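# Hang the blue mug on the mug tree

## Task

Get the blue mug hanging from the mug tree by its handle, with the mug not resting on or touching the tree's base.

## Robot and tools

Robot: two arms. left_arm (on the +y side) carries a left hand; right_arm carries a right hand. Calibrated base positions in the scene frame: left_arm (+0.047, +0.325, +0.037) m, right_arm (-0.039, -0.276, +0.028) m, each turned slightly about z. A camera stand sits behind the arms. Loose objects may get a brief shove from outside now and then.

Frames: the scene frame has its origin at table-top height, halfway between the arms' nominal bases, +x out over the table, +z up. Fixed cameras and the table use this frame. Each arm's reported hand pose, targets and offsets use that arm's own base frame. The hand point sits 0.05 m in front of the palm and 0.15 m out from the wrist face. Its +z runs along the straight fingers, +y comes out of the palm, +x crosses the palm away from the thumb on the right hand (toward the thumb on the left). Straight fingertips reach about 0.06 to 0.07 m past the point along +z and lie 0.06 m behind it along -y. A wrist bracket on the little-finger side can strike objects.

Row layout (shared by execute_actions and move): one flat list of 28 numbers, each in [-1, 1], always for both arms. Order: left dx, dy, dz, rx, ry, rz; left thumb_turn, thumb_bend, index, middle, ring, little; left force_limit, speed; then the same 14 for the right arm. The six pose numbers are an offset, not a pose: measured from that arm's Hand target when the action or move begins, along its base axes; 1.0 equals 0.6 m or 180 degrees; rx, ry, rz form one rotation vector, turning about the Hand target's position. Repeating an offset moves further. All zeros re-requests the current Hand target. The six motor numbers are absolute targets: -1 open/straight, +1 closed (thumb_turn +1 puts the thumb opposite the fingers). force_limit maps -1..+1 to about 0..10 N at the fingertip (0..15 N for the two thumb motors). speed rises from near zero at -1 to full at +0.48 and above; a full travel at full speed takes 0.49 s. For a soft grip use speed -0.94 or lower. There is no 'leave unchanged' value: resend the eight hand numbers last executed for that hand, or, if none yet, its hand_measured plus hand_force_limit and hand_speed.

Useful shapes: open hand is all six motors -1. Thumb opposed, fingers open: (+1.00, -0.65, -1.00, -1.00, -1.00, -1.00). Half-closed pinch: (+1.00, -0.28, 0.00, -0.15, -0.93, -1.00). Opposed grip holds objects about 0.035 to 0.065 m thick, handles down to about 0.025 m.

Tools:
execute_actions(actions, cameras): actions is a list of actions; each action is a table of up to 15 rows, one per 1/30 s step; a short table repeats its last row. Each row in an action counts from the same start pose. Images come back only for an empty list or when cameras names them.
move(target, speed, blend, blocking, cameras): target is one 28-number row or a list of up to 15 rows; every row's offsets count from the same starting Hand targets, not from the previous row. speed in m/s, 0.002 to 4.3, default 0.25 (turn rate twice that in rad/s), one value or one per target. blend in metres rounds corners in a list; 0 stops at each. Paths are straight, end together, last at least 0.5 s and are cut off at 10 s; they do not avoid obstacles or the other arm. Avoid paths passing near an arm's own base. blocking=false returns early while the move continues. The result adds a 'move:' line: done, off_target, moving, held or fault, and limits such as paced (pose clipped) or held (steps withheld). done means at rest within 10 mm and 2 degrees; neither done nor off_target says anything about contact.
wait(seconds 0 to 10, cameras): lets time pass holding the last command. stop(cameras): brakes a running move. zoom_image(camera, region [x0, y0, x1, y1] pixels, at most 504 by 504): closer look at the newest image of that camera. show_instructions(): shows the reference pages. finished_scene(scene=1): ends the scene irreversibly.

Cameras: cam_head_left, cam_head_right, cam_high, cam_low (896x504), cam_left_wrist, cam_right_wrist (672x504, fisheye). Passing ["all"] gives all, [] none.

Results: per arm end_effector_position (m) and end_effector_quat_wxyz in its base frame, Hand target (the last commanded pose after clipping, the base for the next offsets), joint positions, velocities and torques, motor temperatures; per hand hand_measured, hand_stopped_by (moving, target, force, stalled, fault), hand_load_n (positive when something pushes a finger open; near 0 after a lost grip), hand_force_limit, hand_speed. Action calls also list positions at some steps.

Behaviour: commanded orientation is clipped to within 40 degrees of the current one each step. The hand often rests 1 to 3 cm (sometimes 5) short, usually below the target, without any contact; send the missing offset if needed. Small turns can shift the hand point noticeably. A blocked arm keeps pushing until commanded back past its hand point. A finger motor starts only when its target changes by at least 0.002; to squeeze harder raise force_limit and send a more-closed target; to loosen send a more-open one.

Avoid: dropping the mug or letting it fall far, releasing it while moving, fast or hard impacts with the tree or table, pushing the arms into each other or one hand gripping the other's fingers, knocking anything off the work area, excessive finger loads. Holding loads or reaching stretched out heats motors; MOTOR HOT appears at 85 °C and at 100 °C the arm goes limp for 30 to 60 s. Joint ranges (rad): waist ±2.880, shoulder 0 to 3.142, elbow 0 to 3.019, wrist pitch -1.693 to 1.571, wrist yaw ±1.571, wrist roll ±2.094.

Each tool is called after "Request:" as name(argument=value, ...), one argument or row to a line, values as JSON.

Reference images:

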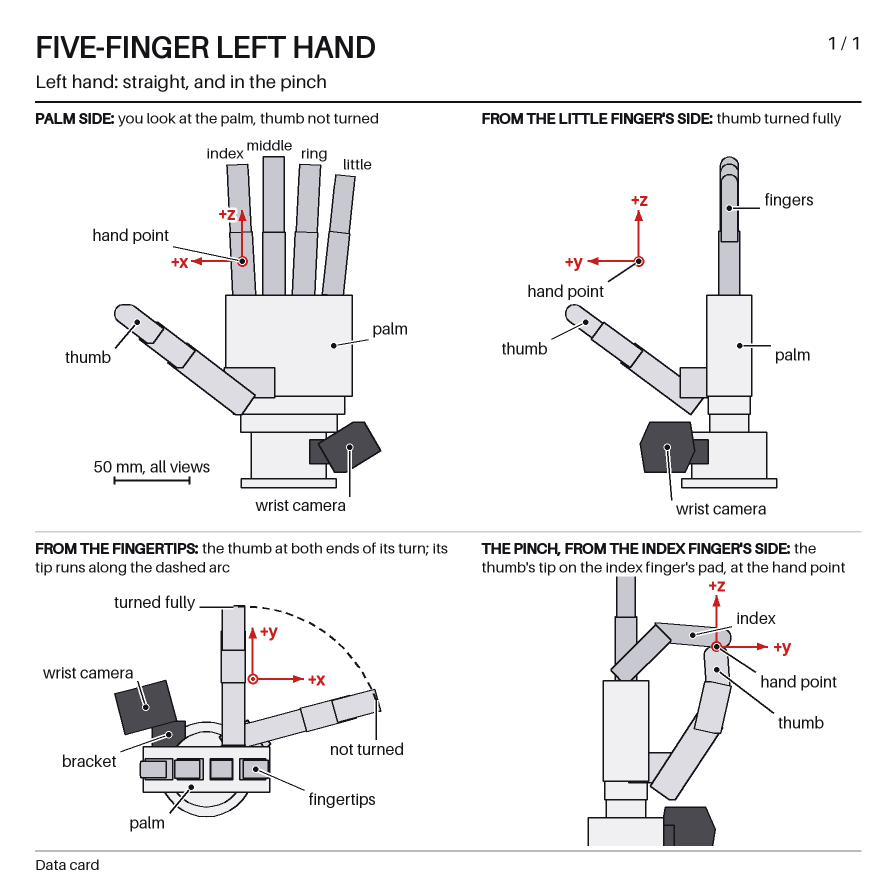

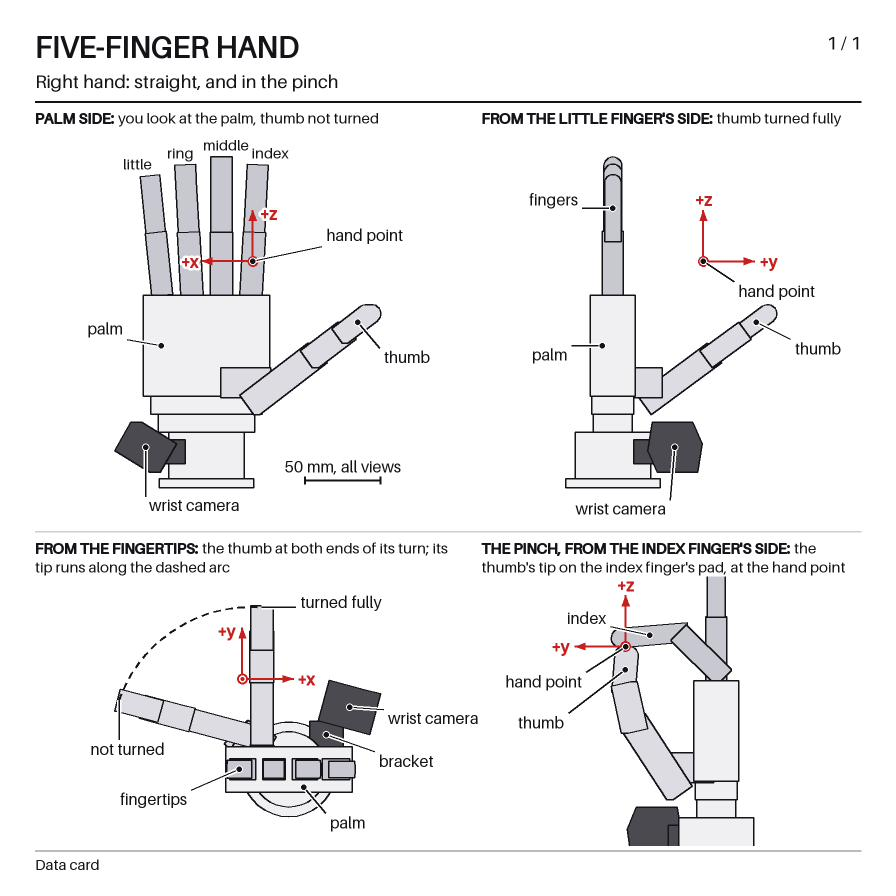

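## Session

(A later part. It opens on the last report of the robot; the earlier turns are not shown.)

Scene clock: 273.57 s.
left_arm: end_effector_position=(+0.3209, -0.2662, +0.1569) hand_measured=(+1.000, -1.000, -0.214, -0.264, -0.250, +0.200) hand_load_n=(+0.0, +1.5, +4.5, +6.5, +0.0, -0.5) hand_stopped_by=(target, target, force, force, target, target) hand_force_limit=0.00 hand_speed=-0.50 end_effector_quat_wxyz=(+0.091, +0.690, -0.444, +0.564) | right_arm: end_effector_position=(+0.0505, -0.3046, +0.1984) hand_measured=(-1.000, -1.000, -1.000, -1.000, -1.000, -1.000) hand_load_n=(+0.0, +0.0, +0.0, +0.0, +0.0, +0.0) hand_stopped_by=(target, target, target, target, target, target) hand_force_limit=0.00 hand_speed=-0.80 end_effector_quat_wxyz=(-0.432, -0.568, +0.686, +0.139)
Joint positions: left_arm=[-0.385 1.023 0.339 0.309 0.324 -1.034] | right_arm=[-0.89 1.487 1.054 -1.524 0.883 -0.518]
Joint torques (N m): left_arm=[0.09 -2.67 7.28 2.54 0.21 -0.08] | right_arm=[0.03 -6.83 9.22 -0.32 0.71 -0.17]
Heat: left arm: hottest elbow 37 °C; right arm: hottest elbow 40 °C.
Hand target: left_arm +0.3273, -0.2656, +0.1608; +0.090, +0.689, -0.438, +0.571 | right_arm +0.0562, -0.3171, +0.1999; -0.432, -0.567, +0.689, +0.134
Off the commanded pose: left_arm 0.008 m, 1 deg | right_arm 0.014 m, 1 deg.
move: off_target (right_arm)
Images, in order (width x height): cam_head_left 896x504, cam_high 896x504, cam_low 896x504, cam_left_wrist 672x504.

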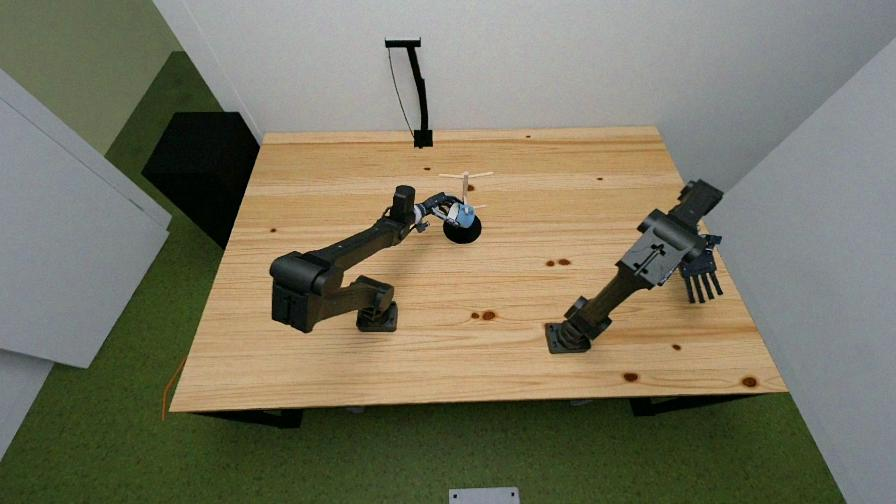

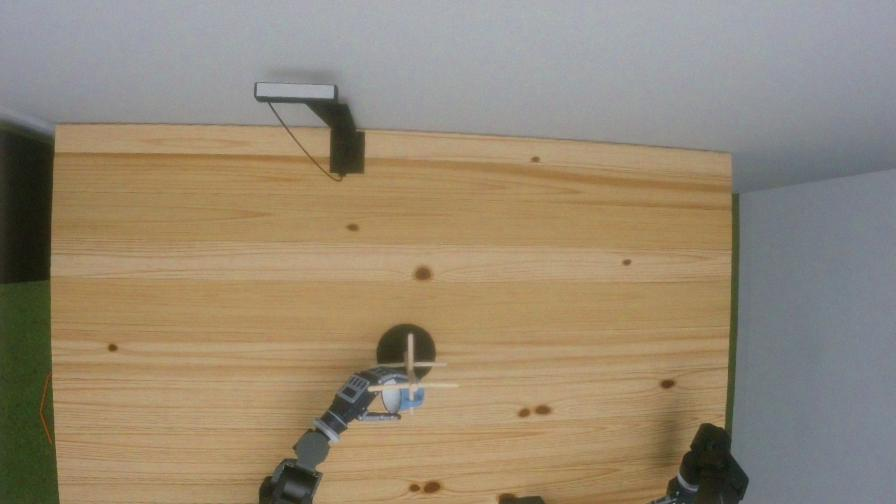

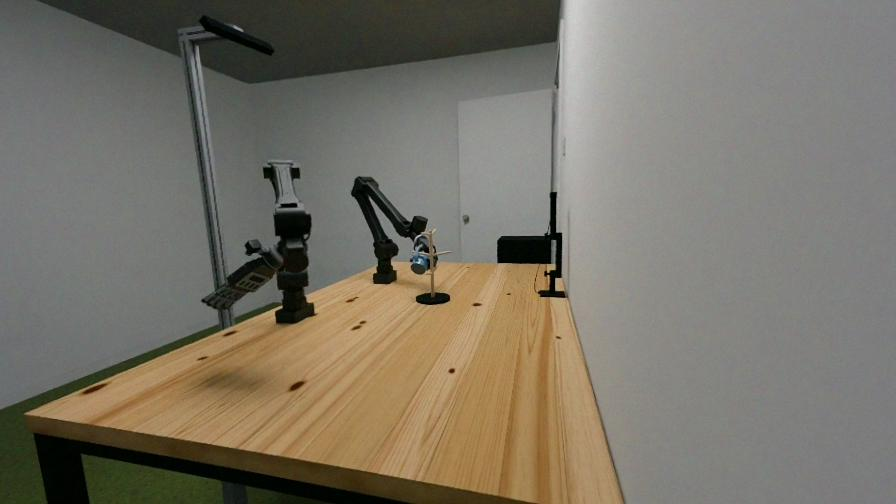

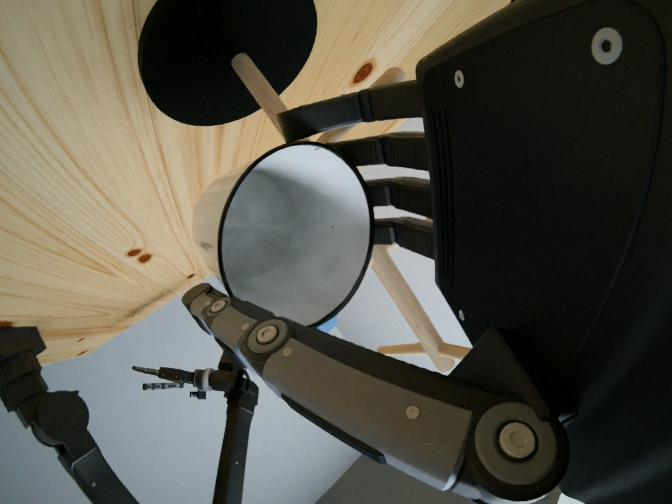

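Request:
move(
  target=[0.004, 0.003, -0.01, 0, 0, 0, 1, -1, 0.1, 0.1, -0.25, 0.2, 0, -0.5, 0, 0, 0, 0, 0, 0, -1, -1, -1, -1, -1, -1, 0, -0.8],
  speed=0.04,
  cameras=["cam_head_left", "cam_low", "cam_left_wrist"],
)

Request:
zoom_image(
  camera="cam_low",
  region=[405, 225, 455, 275],
)

Request:
zoom_image(
  camera="cam_head_left",
  region=[440, 185, 490, 225],
)

Scene clock: 277.73 s.
left_arm: end_effector_position=(+0.3220, -0.2672, +0.1550) hand_measured=(+1.000, -1.000, -0.214, -0.264, -0.250, +0.200) hand_load_n=(+0.5, +1.5, +4.5, +5.5, +0.0, -0.5) hand_stopped_by=(target, target, force, force, target, target) hand_force_limit=0.00 hand_speed=-0.50 end_effector_quat_wxyz=(+0.095, +0.687, -0.444, +0.567) | right_arm: end_effector_position=(+0.0505, -0.3046, +0.1984) hand_measured=(-1.000, -1.000, -1.000, -1.000, -1.000, -1.000) hand_load_n=(+0.0, +0.0, +0.0, +0.0, +0.0, +0.0) hand_stopped_by=(target, target, target, target, target, target) hand_force_limit=0.00 hand_speed=-0.80 end_effector_quat_wxyz=(-0.432, -0.568, +0.686, +0.139)
Joint positions: left_arm=[-0.381 1.045 0.335 0.343 0.337 -1.038] | right_arm=[-0.89 1.487 1.054 -1.524 0.883 -0.518]
Joint torques (N m): left_arm=[0.38 -2.55 7.05 2.4 0.07 0] | right_arm=[-0.26 -6.48 9.16 -0.4 0.7 -0.15]
Heat: left arm: hottest elbow 37 °C; right arm: hottest elbow 40 °C.
Hand target: left_arm +0.3296, -0.2639, +0.1547; +0.090, +0.689, -0.438, +0.570 | right_arm +0.0562, -0.3171, +0.1999; -0.432, -0.567, +0.689, +0.134
Off the commanded pose: left_arm 0.008 m, 1 deg | right_arm 0.014 m, 1 deg.
move: off_target (right_arm)
Images, in order (width x height): cam_head_left 896x504, cam_low 896x504, cam_left_wrist 672x504.

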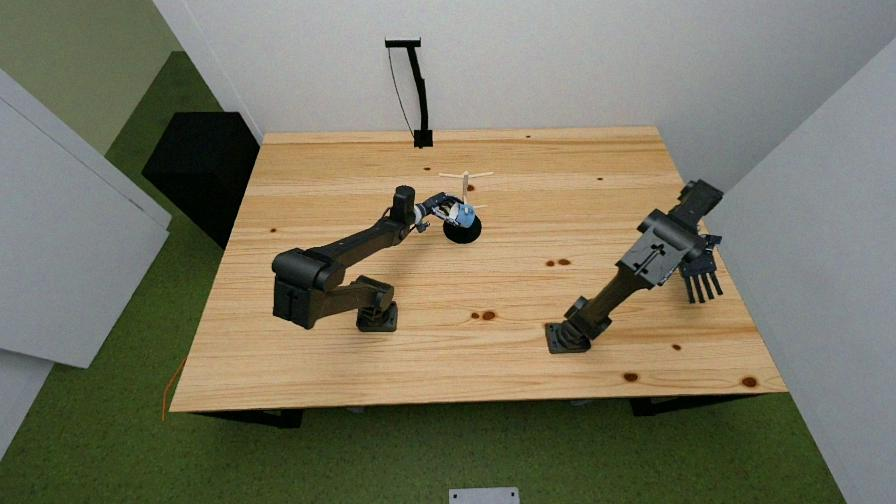

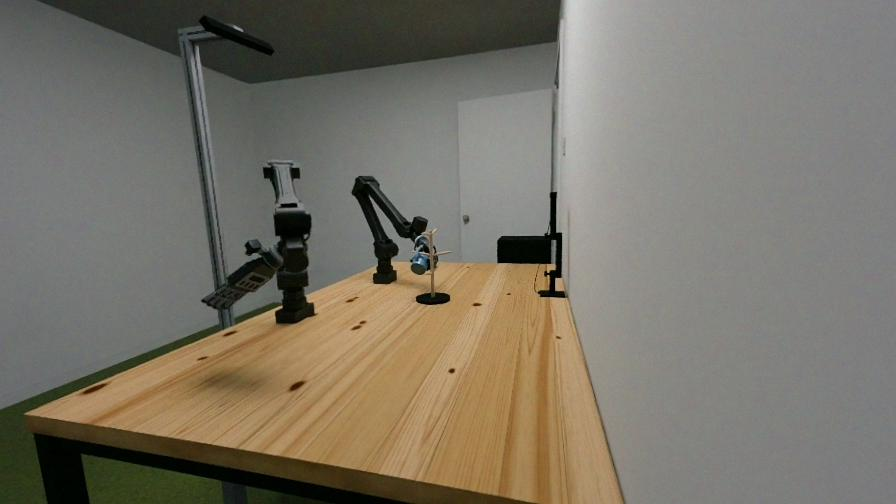

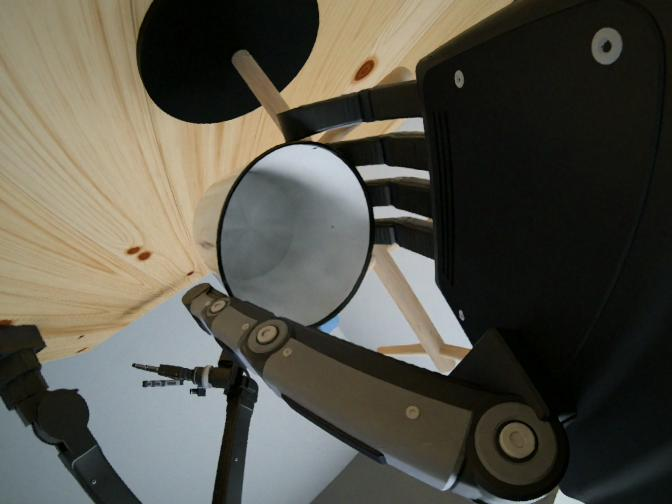

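Scaled by 10.080 from the camera's 896x504 image, which has a finer 1280x720 frame.

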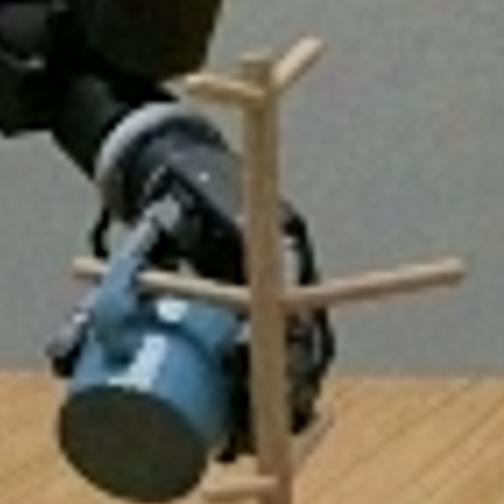

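Scaled by 10.080 from the camera's 896x504 image, which has a finer 1280x720 frame.

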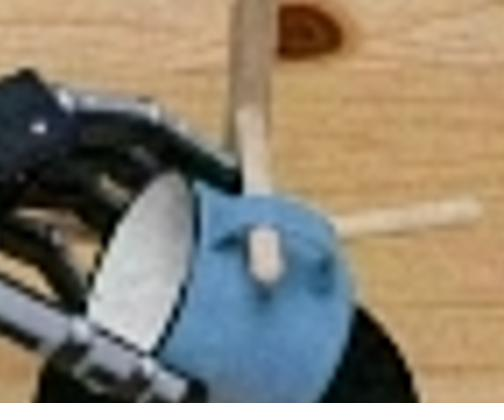

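Request:
execute_actions(
  actions=[
    [[0,0,0.001,0,0,0,1,-1,-0.5,-0.55,-0.25,0.2,0,-0.92,0,0,0,0,0,0,-1,-1,-1,-1,-1,-1,0,-0.8],[0,0,0.002,0,0,0,1,-1,-0.5,-0.55,-0.25,0.2,0,-0.92,0,0,0,0,0,0,-1,-1,-1,-1,-1,-1,0,-0.8],[0,0,0.003,0,0,0,1,-1,-0.5,-0.55,-0.25,0.2,0,-0.92,0,0,0,0,0,0,-1,-1,-1,-1,-1,-1,0,-0.8],[0,0,0.004,0,0,0,1,-1,-0.5,-0.55,-0.25,0.2,0,-0.92,0,0,0,0,0,0,-1,-1,-1,-1,-1,-1,0,-0.8],[0,0,0.005,0,0,0,1,-1,-0.5,-0.55,-0.25,0.2,0,-0.92,0,0,0,0,0,0,-1,-1,-1,-1,-1,-1,0,-0.8]],
  ],
  cameras=["cam_head_left", "cam_head_right", "cam_high", "cam_low", "cam_left_wrist"],
)

Request:
zoom_image(
  camera="cam_low",
  region=[405, 225, 455, 275],
)

Request:
zoom_image(
  camera="cam_head_left",
  region=[440, 185, 490, 225],
)

Request:
zoom_image(
  camera="cam_high",
  region=[370, 355, 450, 425],
)

Scene clock: 282.10 s.
left_arm: end_effector_position=(+0.3201, -0.2674, +0.1537) hand_measured=(+1.000, -1.000, -0.500, -0.550, -0.250, +0.200) hand_load_n=(-0.5, +0.0, -2.5, -1.0, +0.0, +0.0) hand_stopped_by=(target, target, target, target, target, target) hand_force_limit=0.00 hand_speed=-0.92 end_effector_quat_wxyz=(+0.098, +0.687, -0.445, +0.566) | right_arm: end_effector_position=(+0.0505, -0.3046, +0.1984) hand_measured=(-1.000, -1.000, -1.000, -1.000, -1.000, -1.000) hand_load_n=(+0.0, +0.0, +0.0, +0.0, +0.0, +0.0) hand_stopped_by=(target, target, target, target, target, target) hand_force_limit=0.00 hand_speed=-0.80 end_effector_quat_wxyz=(-0.432, -0.568, +0.686, +0.139)
Joint positions: left_arm=[-0.381 1.045 0.332 0.343 0.343 -1.037] | right_arm=[-0.89 1.487 1.054 -1.524 0.883 -0.518]
Joint torques (N m): left_arm=[0.44 -3.31 7.6 1.69 -0.14 -0.02] | right_arm=[-0.21 -6.59 9.13 -0.44 0.71 -0.18]
Heat: left arm: hottest elbow 37 °C; right arm: hottest elbow 40 °C.
Hand target: left_arm +0.3296, -0.2639, +0.1576; +0.090, +0.689, -0.438, +0.570 | right_arm +0.0562, -0.3171, +0.1999; -0.432, -0.567, +0.689, +0.134
Off the commanded pose: left_arm 0.011 m, 1 deg | right_arm 0.014 m, 1 deg.
Step readings (end_effector_position of left_arm | right_arm):
0: (+0.3220, -0.2672, +0.1550) | (+0.0505, -0.3046, +0.1984)
1: (+0.3220, -0.2672, +0.1550) | (+0.0505, -0.3046, +0.1984)
2: (+0.3220, -0.2672, +0.1550) | (+0.0505, -0.3046, +0.1984)
4: (+0.3220, -0.2672, +0.1550) | (+0.0505, -0.3046, +0.1984)
8: (+0.3219, -0.2672, +0.1550) | (+0.0505, -0.3046, +0.1984)
15: (+0.3209, -0.2677, +0.1551) | (+0.0505, -0.3046, +0.1984)
Images, in order (width x height): cam_head_left 896x504, cam_head_right 896x504, cam_high 896x504, cam_low 896x504, cam_left_wrist 672x504.

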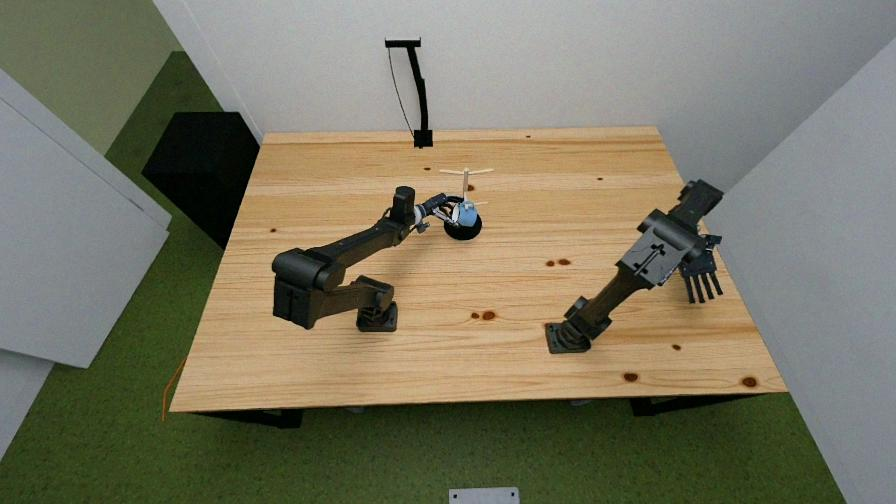

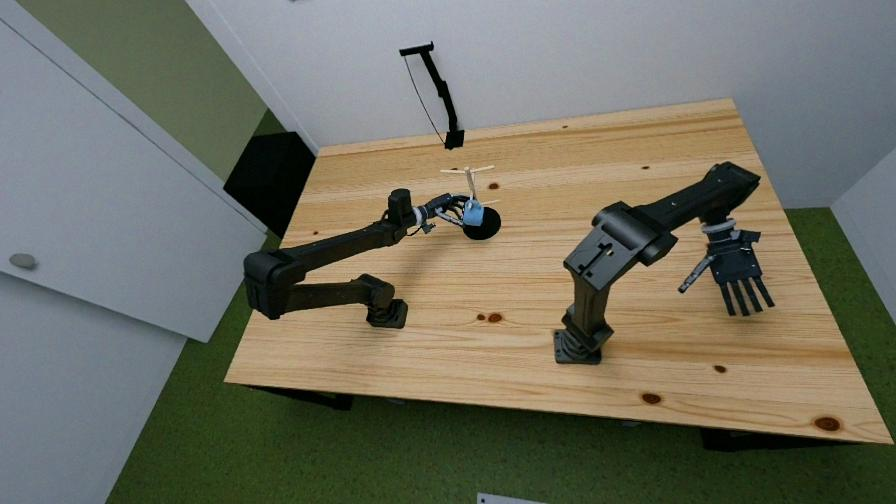

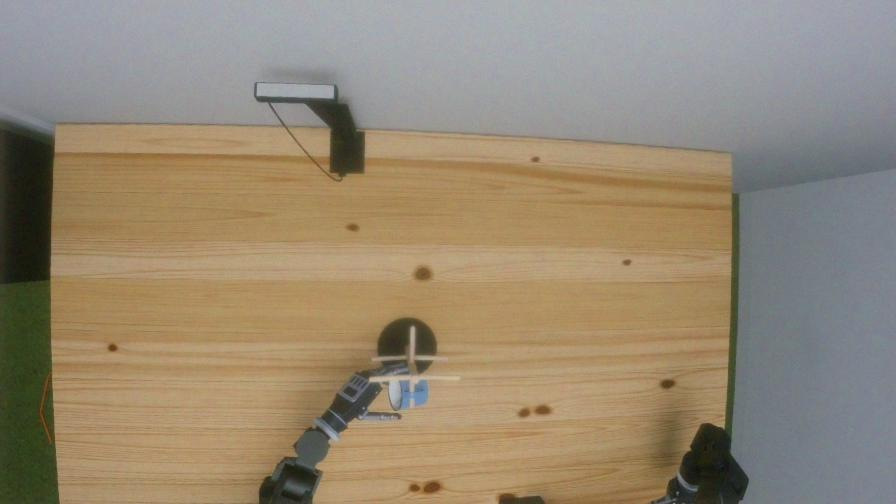

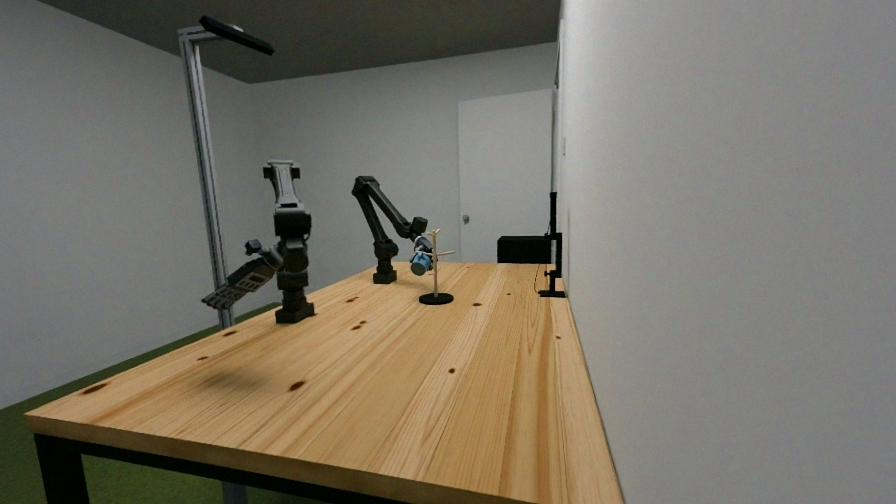

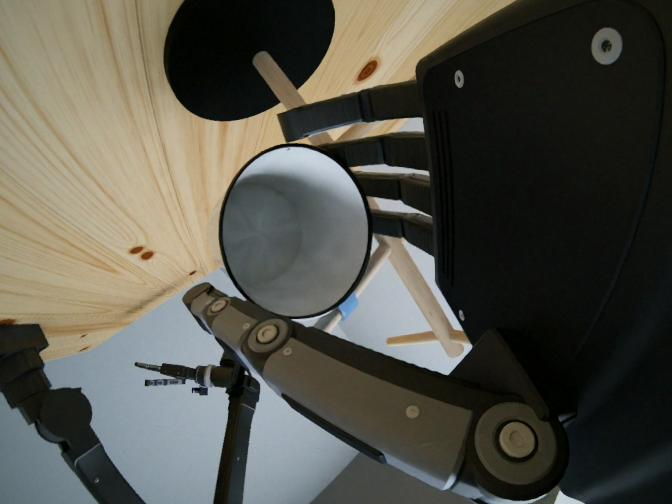

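Scaled by 10.080 from the camera's 896x504 image, which has a finer 1280x720 frame.

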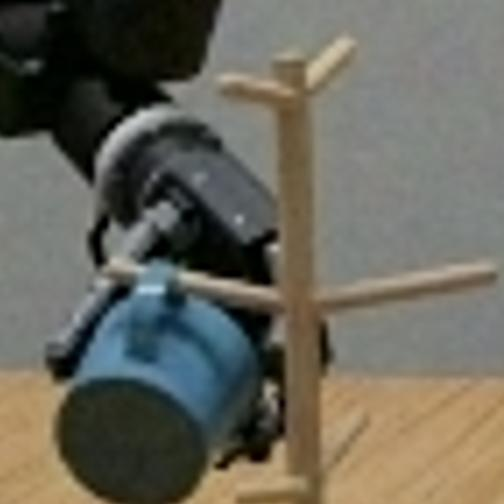

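Scaled by 10.080 from the camera's 896x504 image, which has a finer 1280x720 frame.

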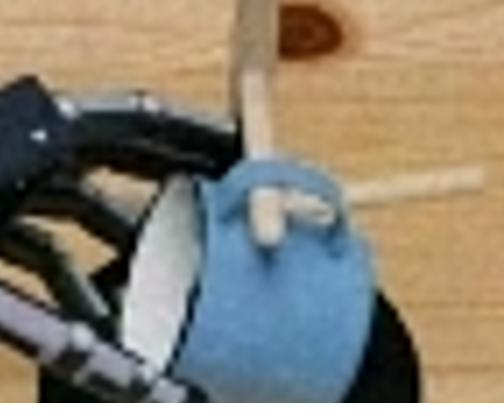

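Scaled by 6.300 from the camera's 896x504 image, which has a finer 1280x720 frame.

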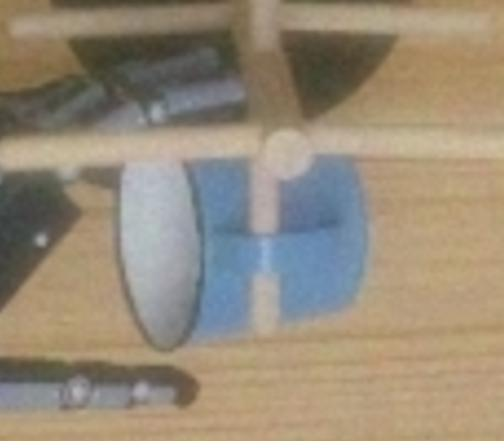

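Request:
zoom_image(
  camera="cam_left_wrist",
  region=[200, 20, 480, 370],
)

Request:
zoom_image(
  camera="cam_head_right",
  region=[430, 160, 510, 240],
)

Request:
zoom_image(
  camera="cam_head_left",
  region=[420, 160, 500, 240],
)

Scaled by 1.440 from the camera's 672x504 image, which has a finer 960x720 frame.

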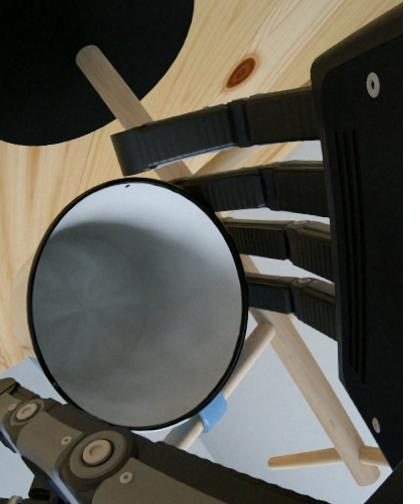

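Scaled by 6.300 from the camera's 896x504 image, which has a finer 1280x720 frame.

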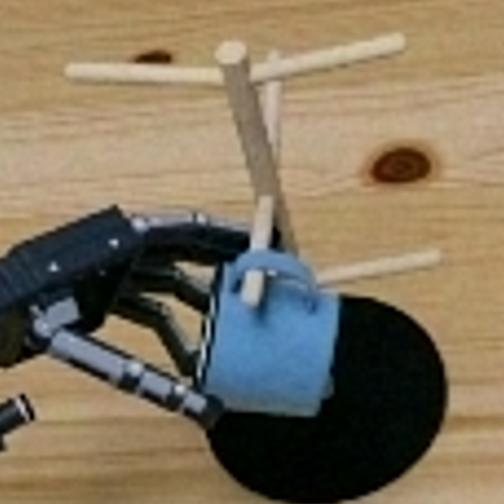

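Scaled by 6.300 from the camera's 896x504 image, which has a finer 1280x720 frame.

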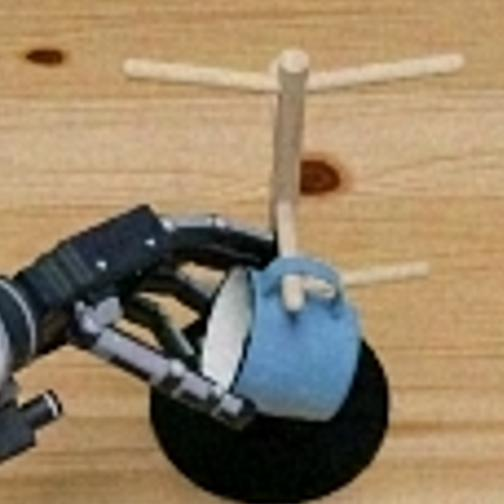

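Request:
move(
  target=[-0.008, 0.067, 0.015, 0, 0, 0, 1, -1, -0.5, -0.55, -0.25, 0.2, 0, -0.92, 0, 0, 0, 0, 0, 0, -1, -1, -1, -1, -1, -1, 0, -0.8],
  speed=0.05,
  cameras=["cam_head_left", "cam_head_right", "cam_high", "cam_low", "cam_left_wrist"],
)

Request:
zoom_image(
  camera="cam_high",
  region=[350, 350, 450, 430],
)

Request:
zoom_image(
  camera="cam_head_left",
  region=[420, 160, 500, 240],
)

Request:
zoom_image(
  camera="cam_low",
  region=[405, 225, 455, 275],
)

Scene clock: 288.00 s.
left_arm: end_effector_position=(+0.3236, -0.2265, +0.1616) hand_measured=(+1.000, -1.000, -0.500, -0.550, -0.250, +0.200) hand_load_n=(-0.5, +0.0, +0.0, +0.0, +0.0, +0.5) hand_stopped_by=(target, target, target, target, target, target) hand_force_limit=0.00 hand_speed=-0.92 end_effector_quat_wxyz=(+0.095, +0.693, -0.438, +0.565) | right_arm: end_effector_position=(+0.0505, -0.3046, +0.1984) hand_measured=(-1.000, -1.000, -1.000, -1.000, -1.000, -1.000) hand_load_n=(+0.0, +0.0, +0.0, +0.0, +0.0, +0.0) hand_stopped_by=(target, target, target, target, target, target) hand_force_limit=0.00 hand_speed=-0.80 end_effector_quat_wxyz=(-0.432, -0.568, +0.686, +0.139)
Joint positions: left_arm=[-0.225 0.969 0.325 0.25 0.472 -0.987] | right_arm=[-0.89 1.487 1.054 -1.524 0.883 -0.518]
Joint torques (N m): left_arm=[0.09 -4.42 7.15 1.2 0.37 0.05] | right_arm=[0.32 -6.59 9.17 -0.27 0.71 -0.15]
Heat: left arm: hottest elbow 36 °C; right arm: hottest elbow 40 °C.
Hand target: left_arm +0.3249, -0.2236, +0.1667; +0.090, +0.689, -0.438, +0.571 | right_arm +0.0562, -0.3171, +0.1999; -0.432, -0.567, +0.689, +0.134
Off the commanded pose: left_arm 0.006 m, 1 deg | right_arm 0.014 m, 1 deg.
move: off_target (right_arm)
Images, in order (width x height): cam_head_left 896x504, cam_head_right 896x504, cam_high 896x504, cam_low 896x504, cam_left_wrist 672x504.

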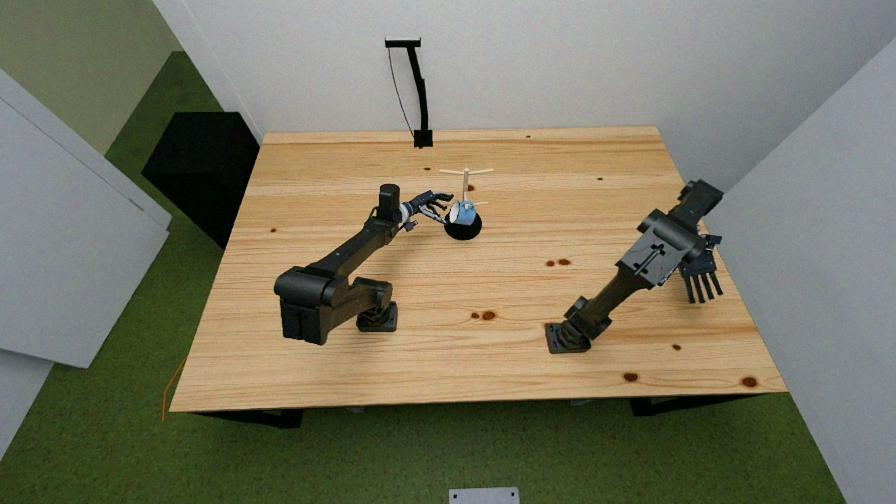

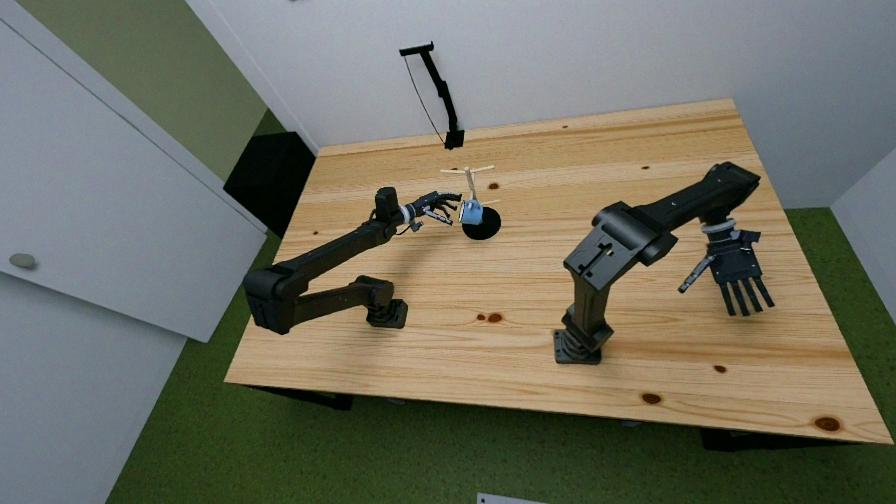

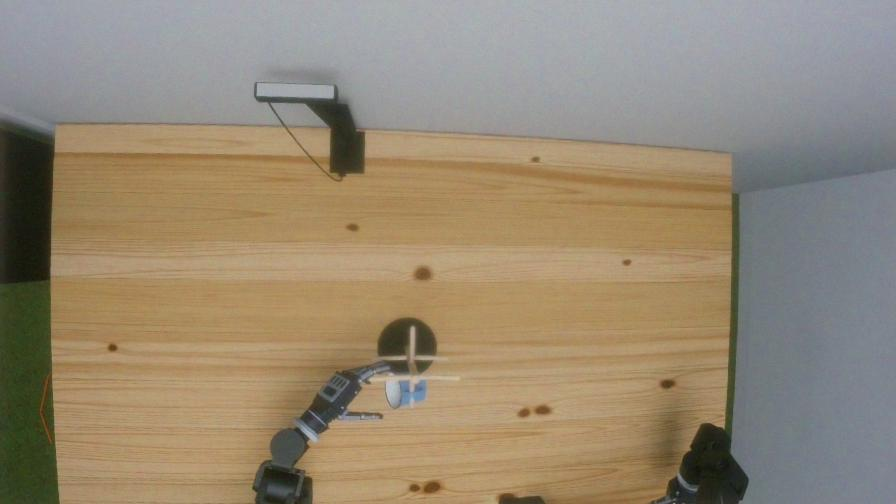

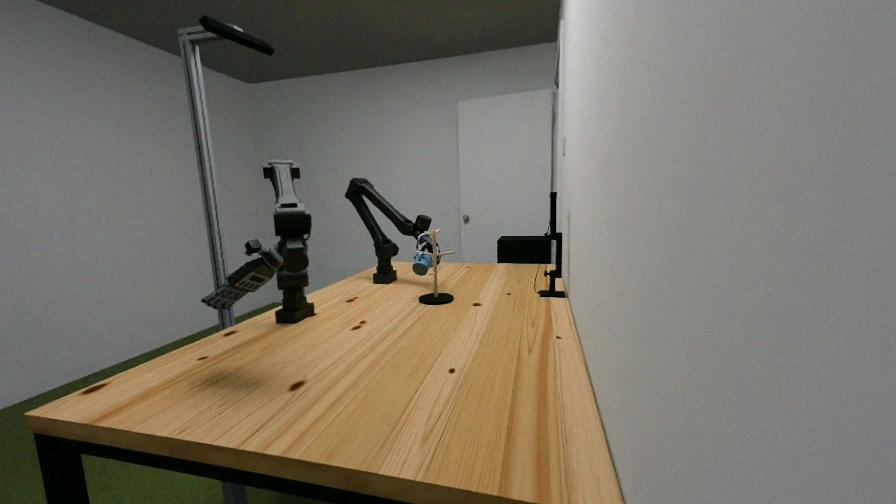

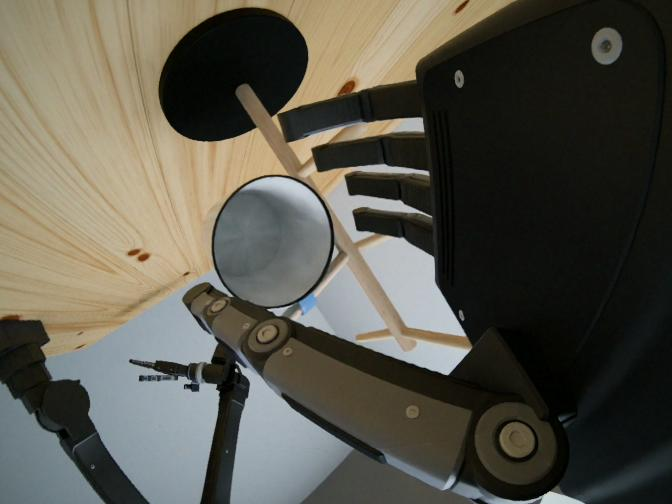

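Scaled by 5.040 from the camera's 896x504 image, which has a finer 1280x720 frame.

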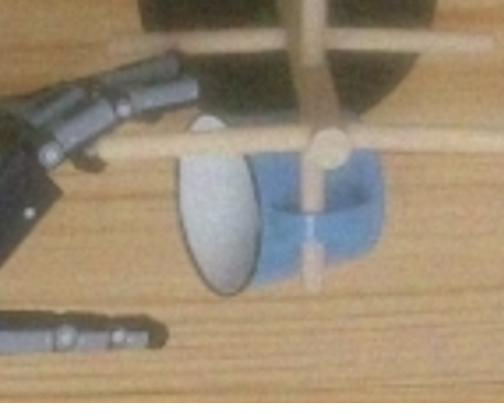

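Scaled by 6.300 from the camera's 896x504 image, which has a finer 1280x720 frame.

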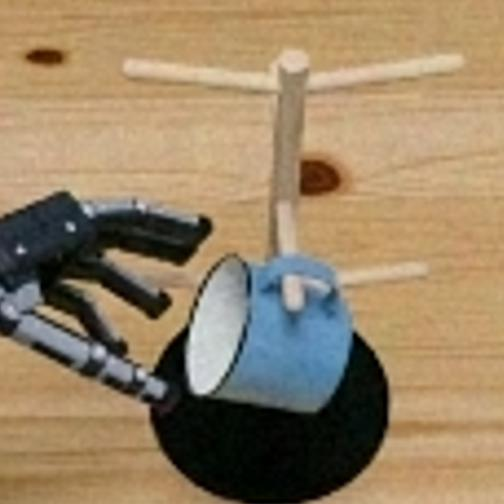

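Scaled by 10.080 from the camera's 896x504 image, which has a finer 1280x720 frame.

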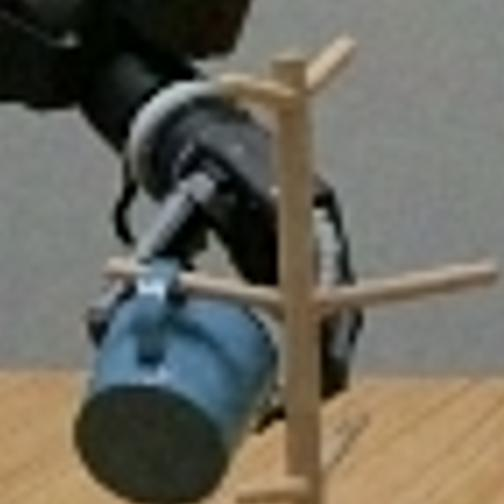

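Request:
move(
  target=[
    [0.0, 0.05, 0.005, 0, 0, 0, 1, -1, -0.5, -0.55, -0.25, 0.2, 0, -0.92, 0, 0, 0, 0, 0, 0, -1, -1, -1, -1, -1, -1, 0, -0.8],
    [-0.06, 0.15, 0.03, 0, 0, 0, 1, -1, -0.5, -0.55, -0.25, 0.2, 0, -0.92, 0, 0, 0, 0, 0, 0, -1, -1, -1, -1, -1, -1, 0, -0.8],
  ],
  speed=0.08,
  blend=0.02,
  cameras=["cam_head_left", "cam_head_right", "cam_high", "cam_low", "cam_left_wrist"],
)

Request:
zoom_image(
  camera="cam_high",
  region=[350, 350, 450, 430],
)

Request:
zoom_image(
  camera="cam_head_left",
  region=[420, 160, 500, 240],
)

Request:
zoom_image(
  camera="cam_low",
  region=[405, 225, 455, 275],
)

Scene clock: 292.97 s.
left_arm: end_effector_position=(+0.2864, -0.1367, +0.1767) hand_measured=(+1.000, -1.000, -0.500, -0.550, -0.250, +0.200) hand_load_n=(-0.5, +0.0, +0.0, +0.0, +0.0, +0.0) hand_stopped_by=(target, target, target, target, target, target) hand_force_limit=0.00 hand_speed=-0.92 end_effector_quat_wxyz=(+0.099, +0.694, -0.436, +0.564) | right_arm: end_effector_position=(+0.0505, -0.3046, +0.1984) hand_measured=(-1.000, -1.000, -1.000, -1.000, -1.000, -1.000) hand_load_n=(+0.0, +0.0, +0.0, +0.0, +0.0, +0.0) hand_stopped_by=(target, target, target, target, target, target) hand_force_limit=0.00 hand_speed=-0.80 end_effector_quat_wxyz=(-0.432, -0.568, +0.686, +0.139)
Joint positions: left_arm=[0.189 0.739 0.309 -0.117 0.846 -0.757] | right_arm=[-0.89 1.487 1.054 -1.524 0.883 -0.518]
Joint torques (N m): left_arm=[0.15 -1.79 8.5 0.88 0.56 0.03] | right_arm=[-0.21 -5.95 9.16 -0.28 0.69 -0.2]
Heat: left arm: hottest elbow 36 °C; right arm: hottest elbow 40 °C.
Hand target: left_arm +0.2889, -0.1336, +0.1847; +0.090, +0.689, -0.438, +0.571 | right_arm +0.0562, -0.3171, +0.1999; -0.432, -0.567, +0.689, +0.134
Off the commanded pose: left_arm 0.009 m, 1 deg | right_arm 0.014 m, 1 deg.
move: off_target (right_arm); blend cut to 0.0151 m at target 1
Images, in order (width x height): cam_head_left 896x504, cam_head_right 896x504, cam_high 896x504, cam_low 896x504, cam_left_wrist 672x504.

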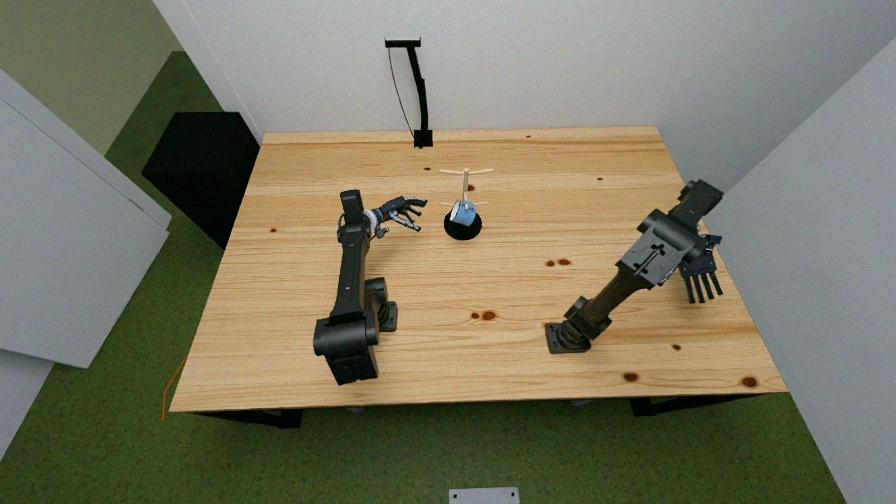

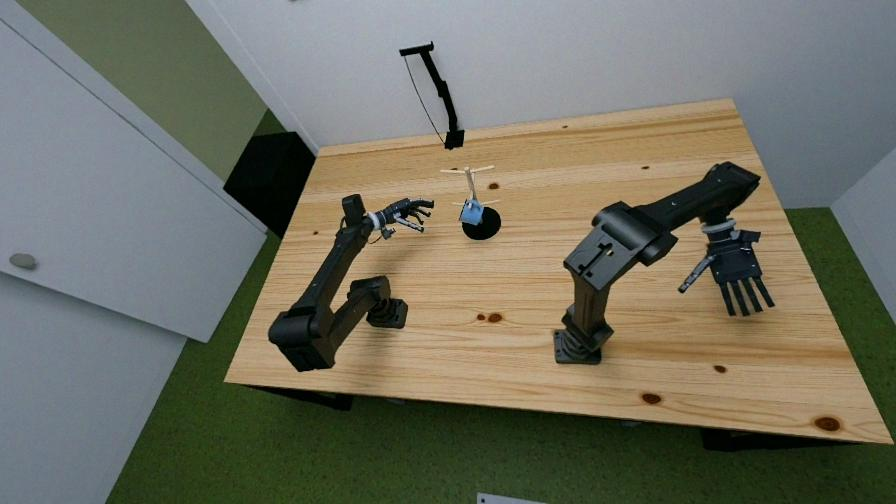

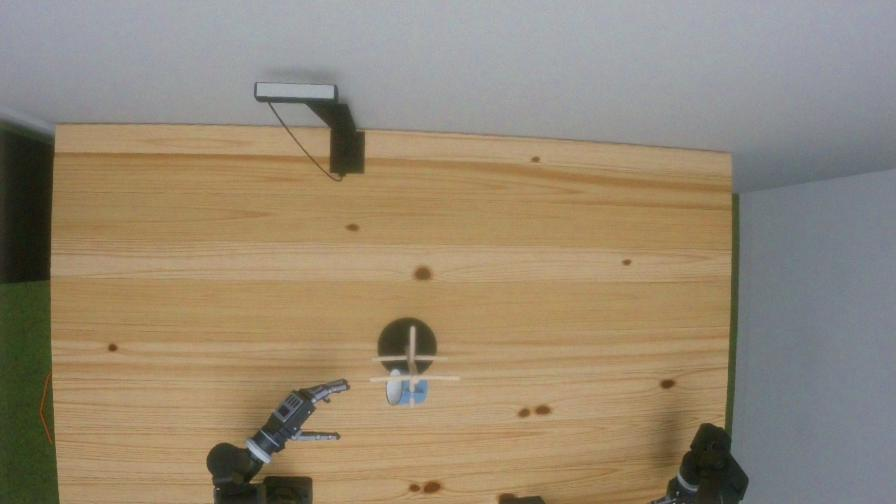

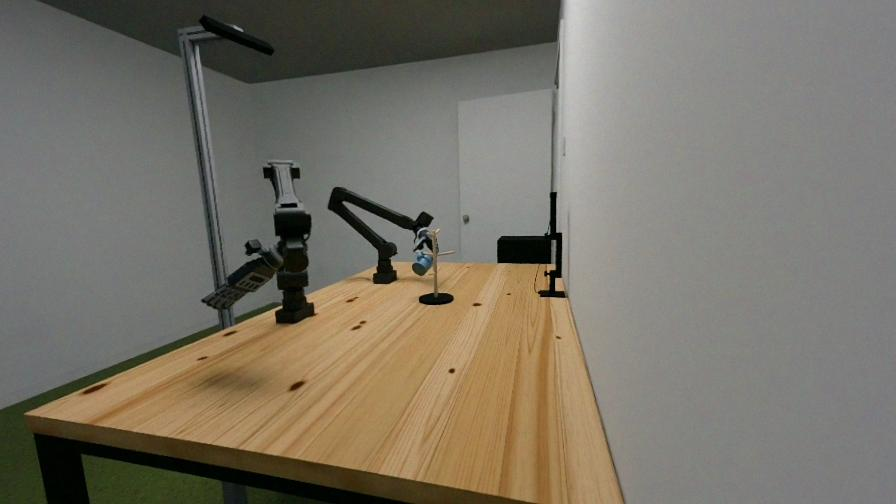

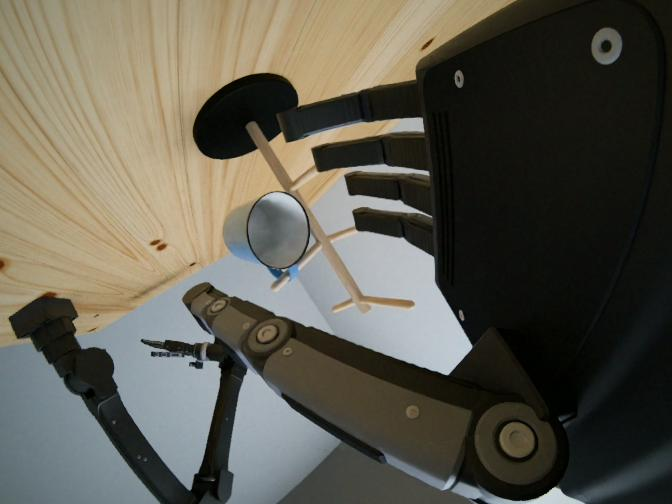

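Scaled by 5.040 from the camera's 896x504 image, which has a finer 1280x720 frame.

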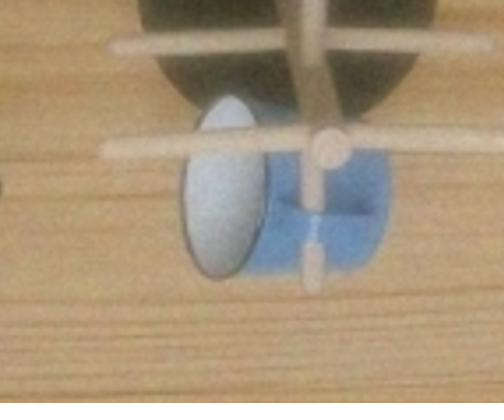

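Scaled by 6.300 from the camera's 896x504 image, which has a finer 1280x720 frame.

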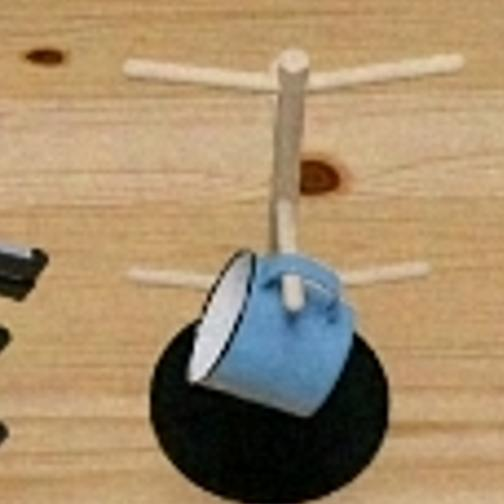

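Scaled by 10.080 from the camera's 896x504 image, which has a finer 1280x720 frame.

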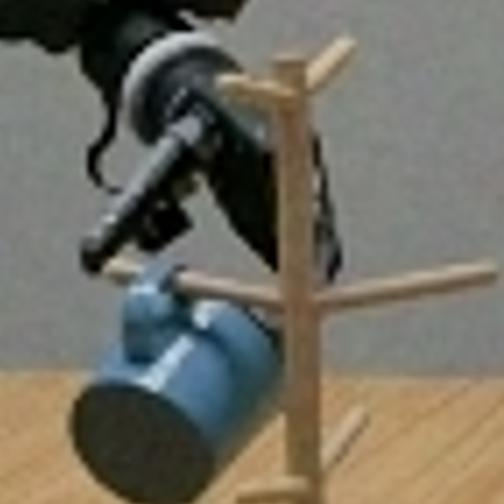

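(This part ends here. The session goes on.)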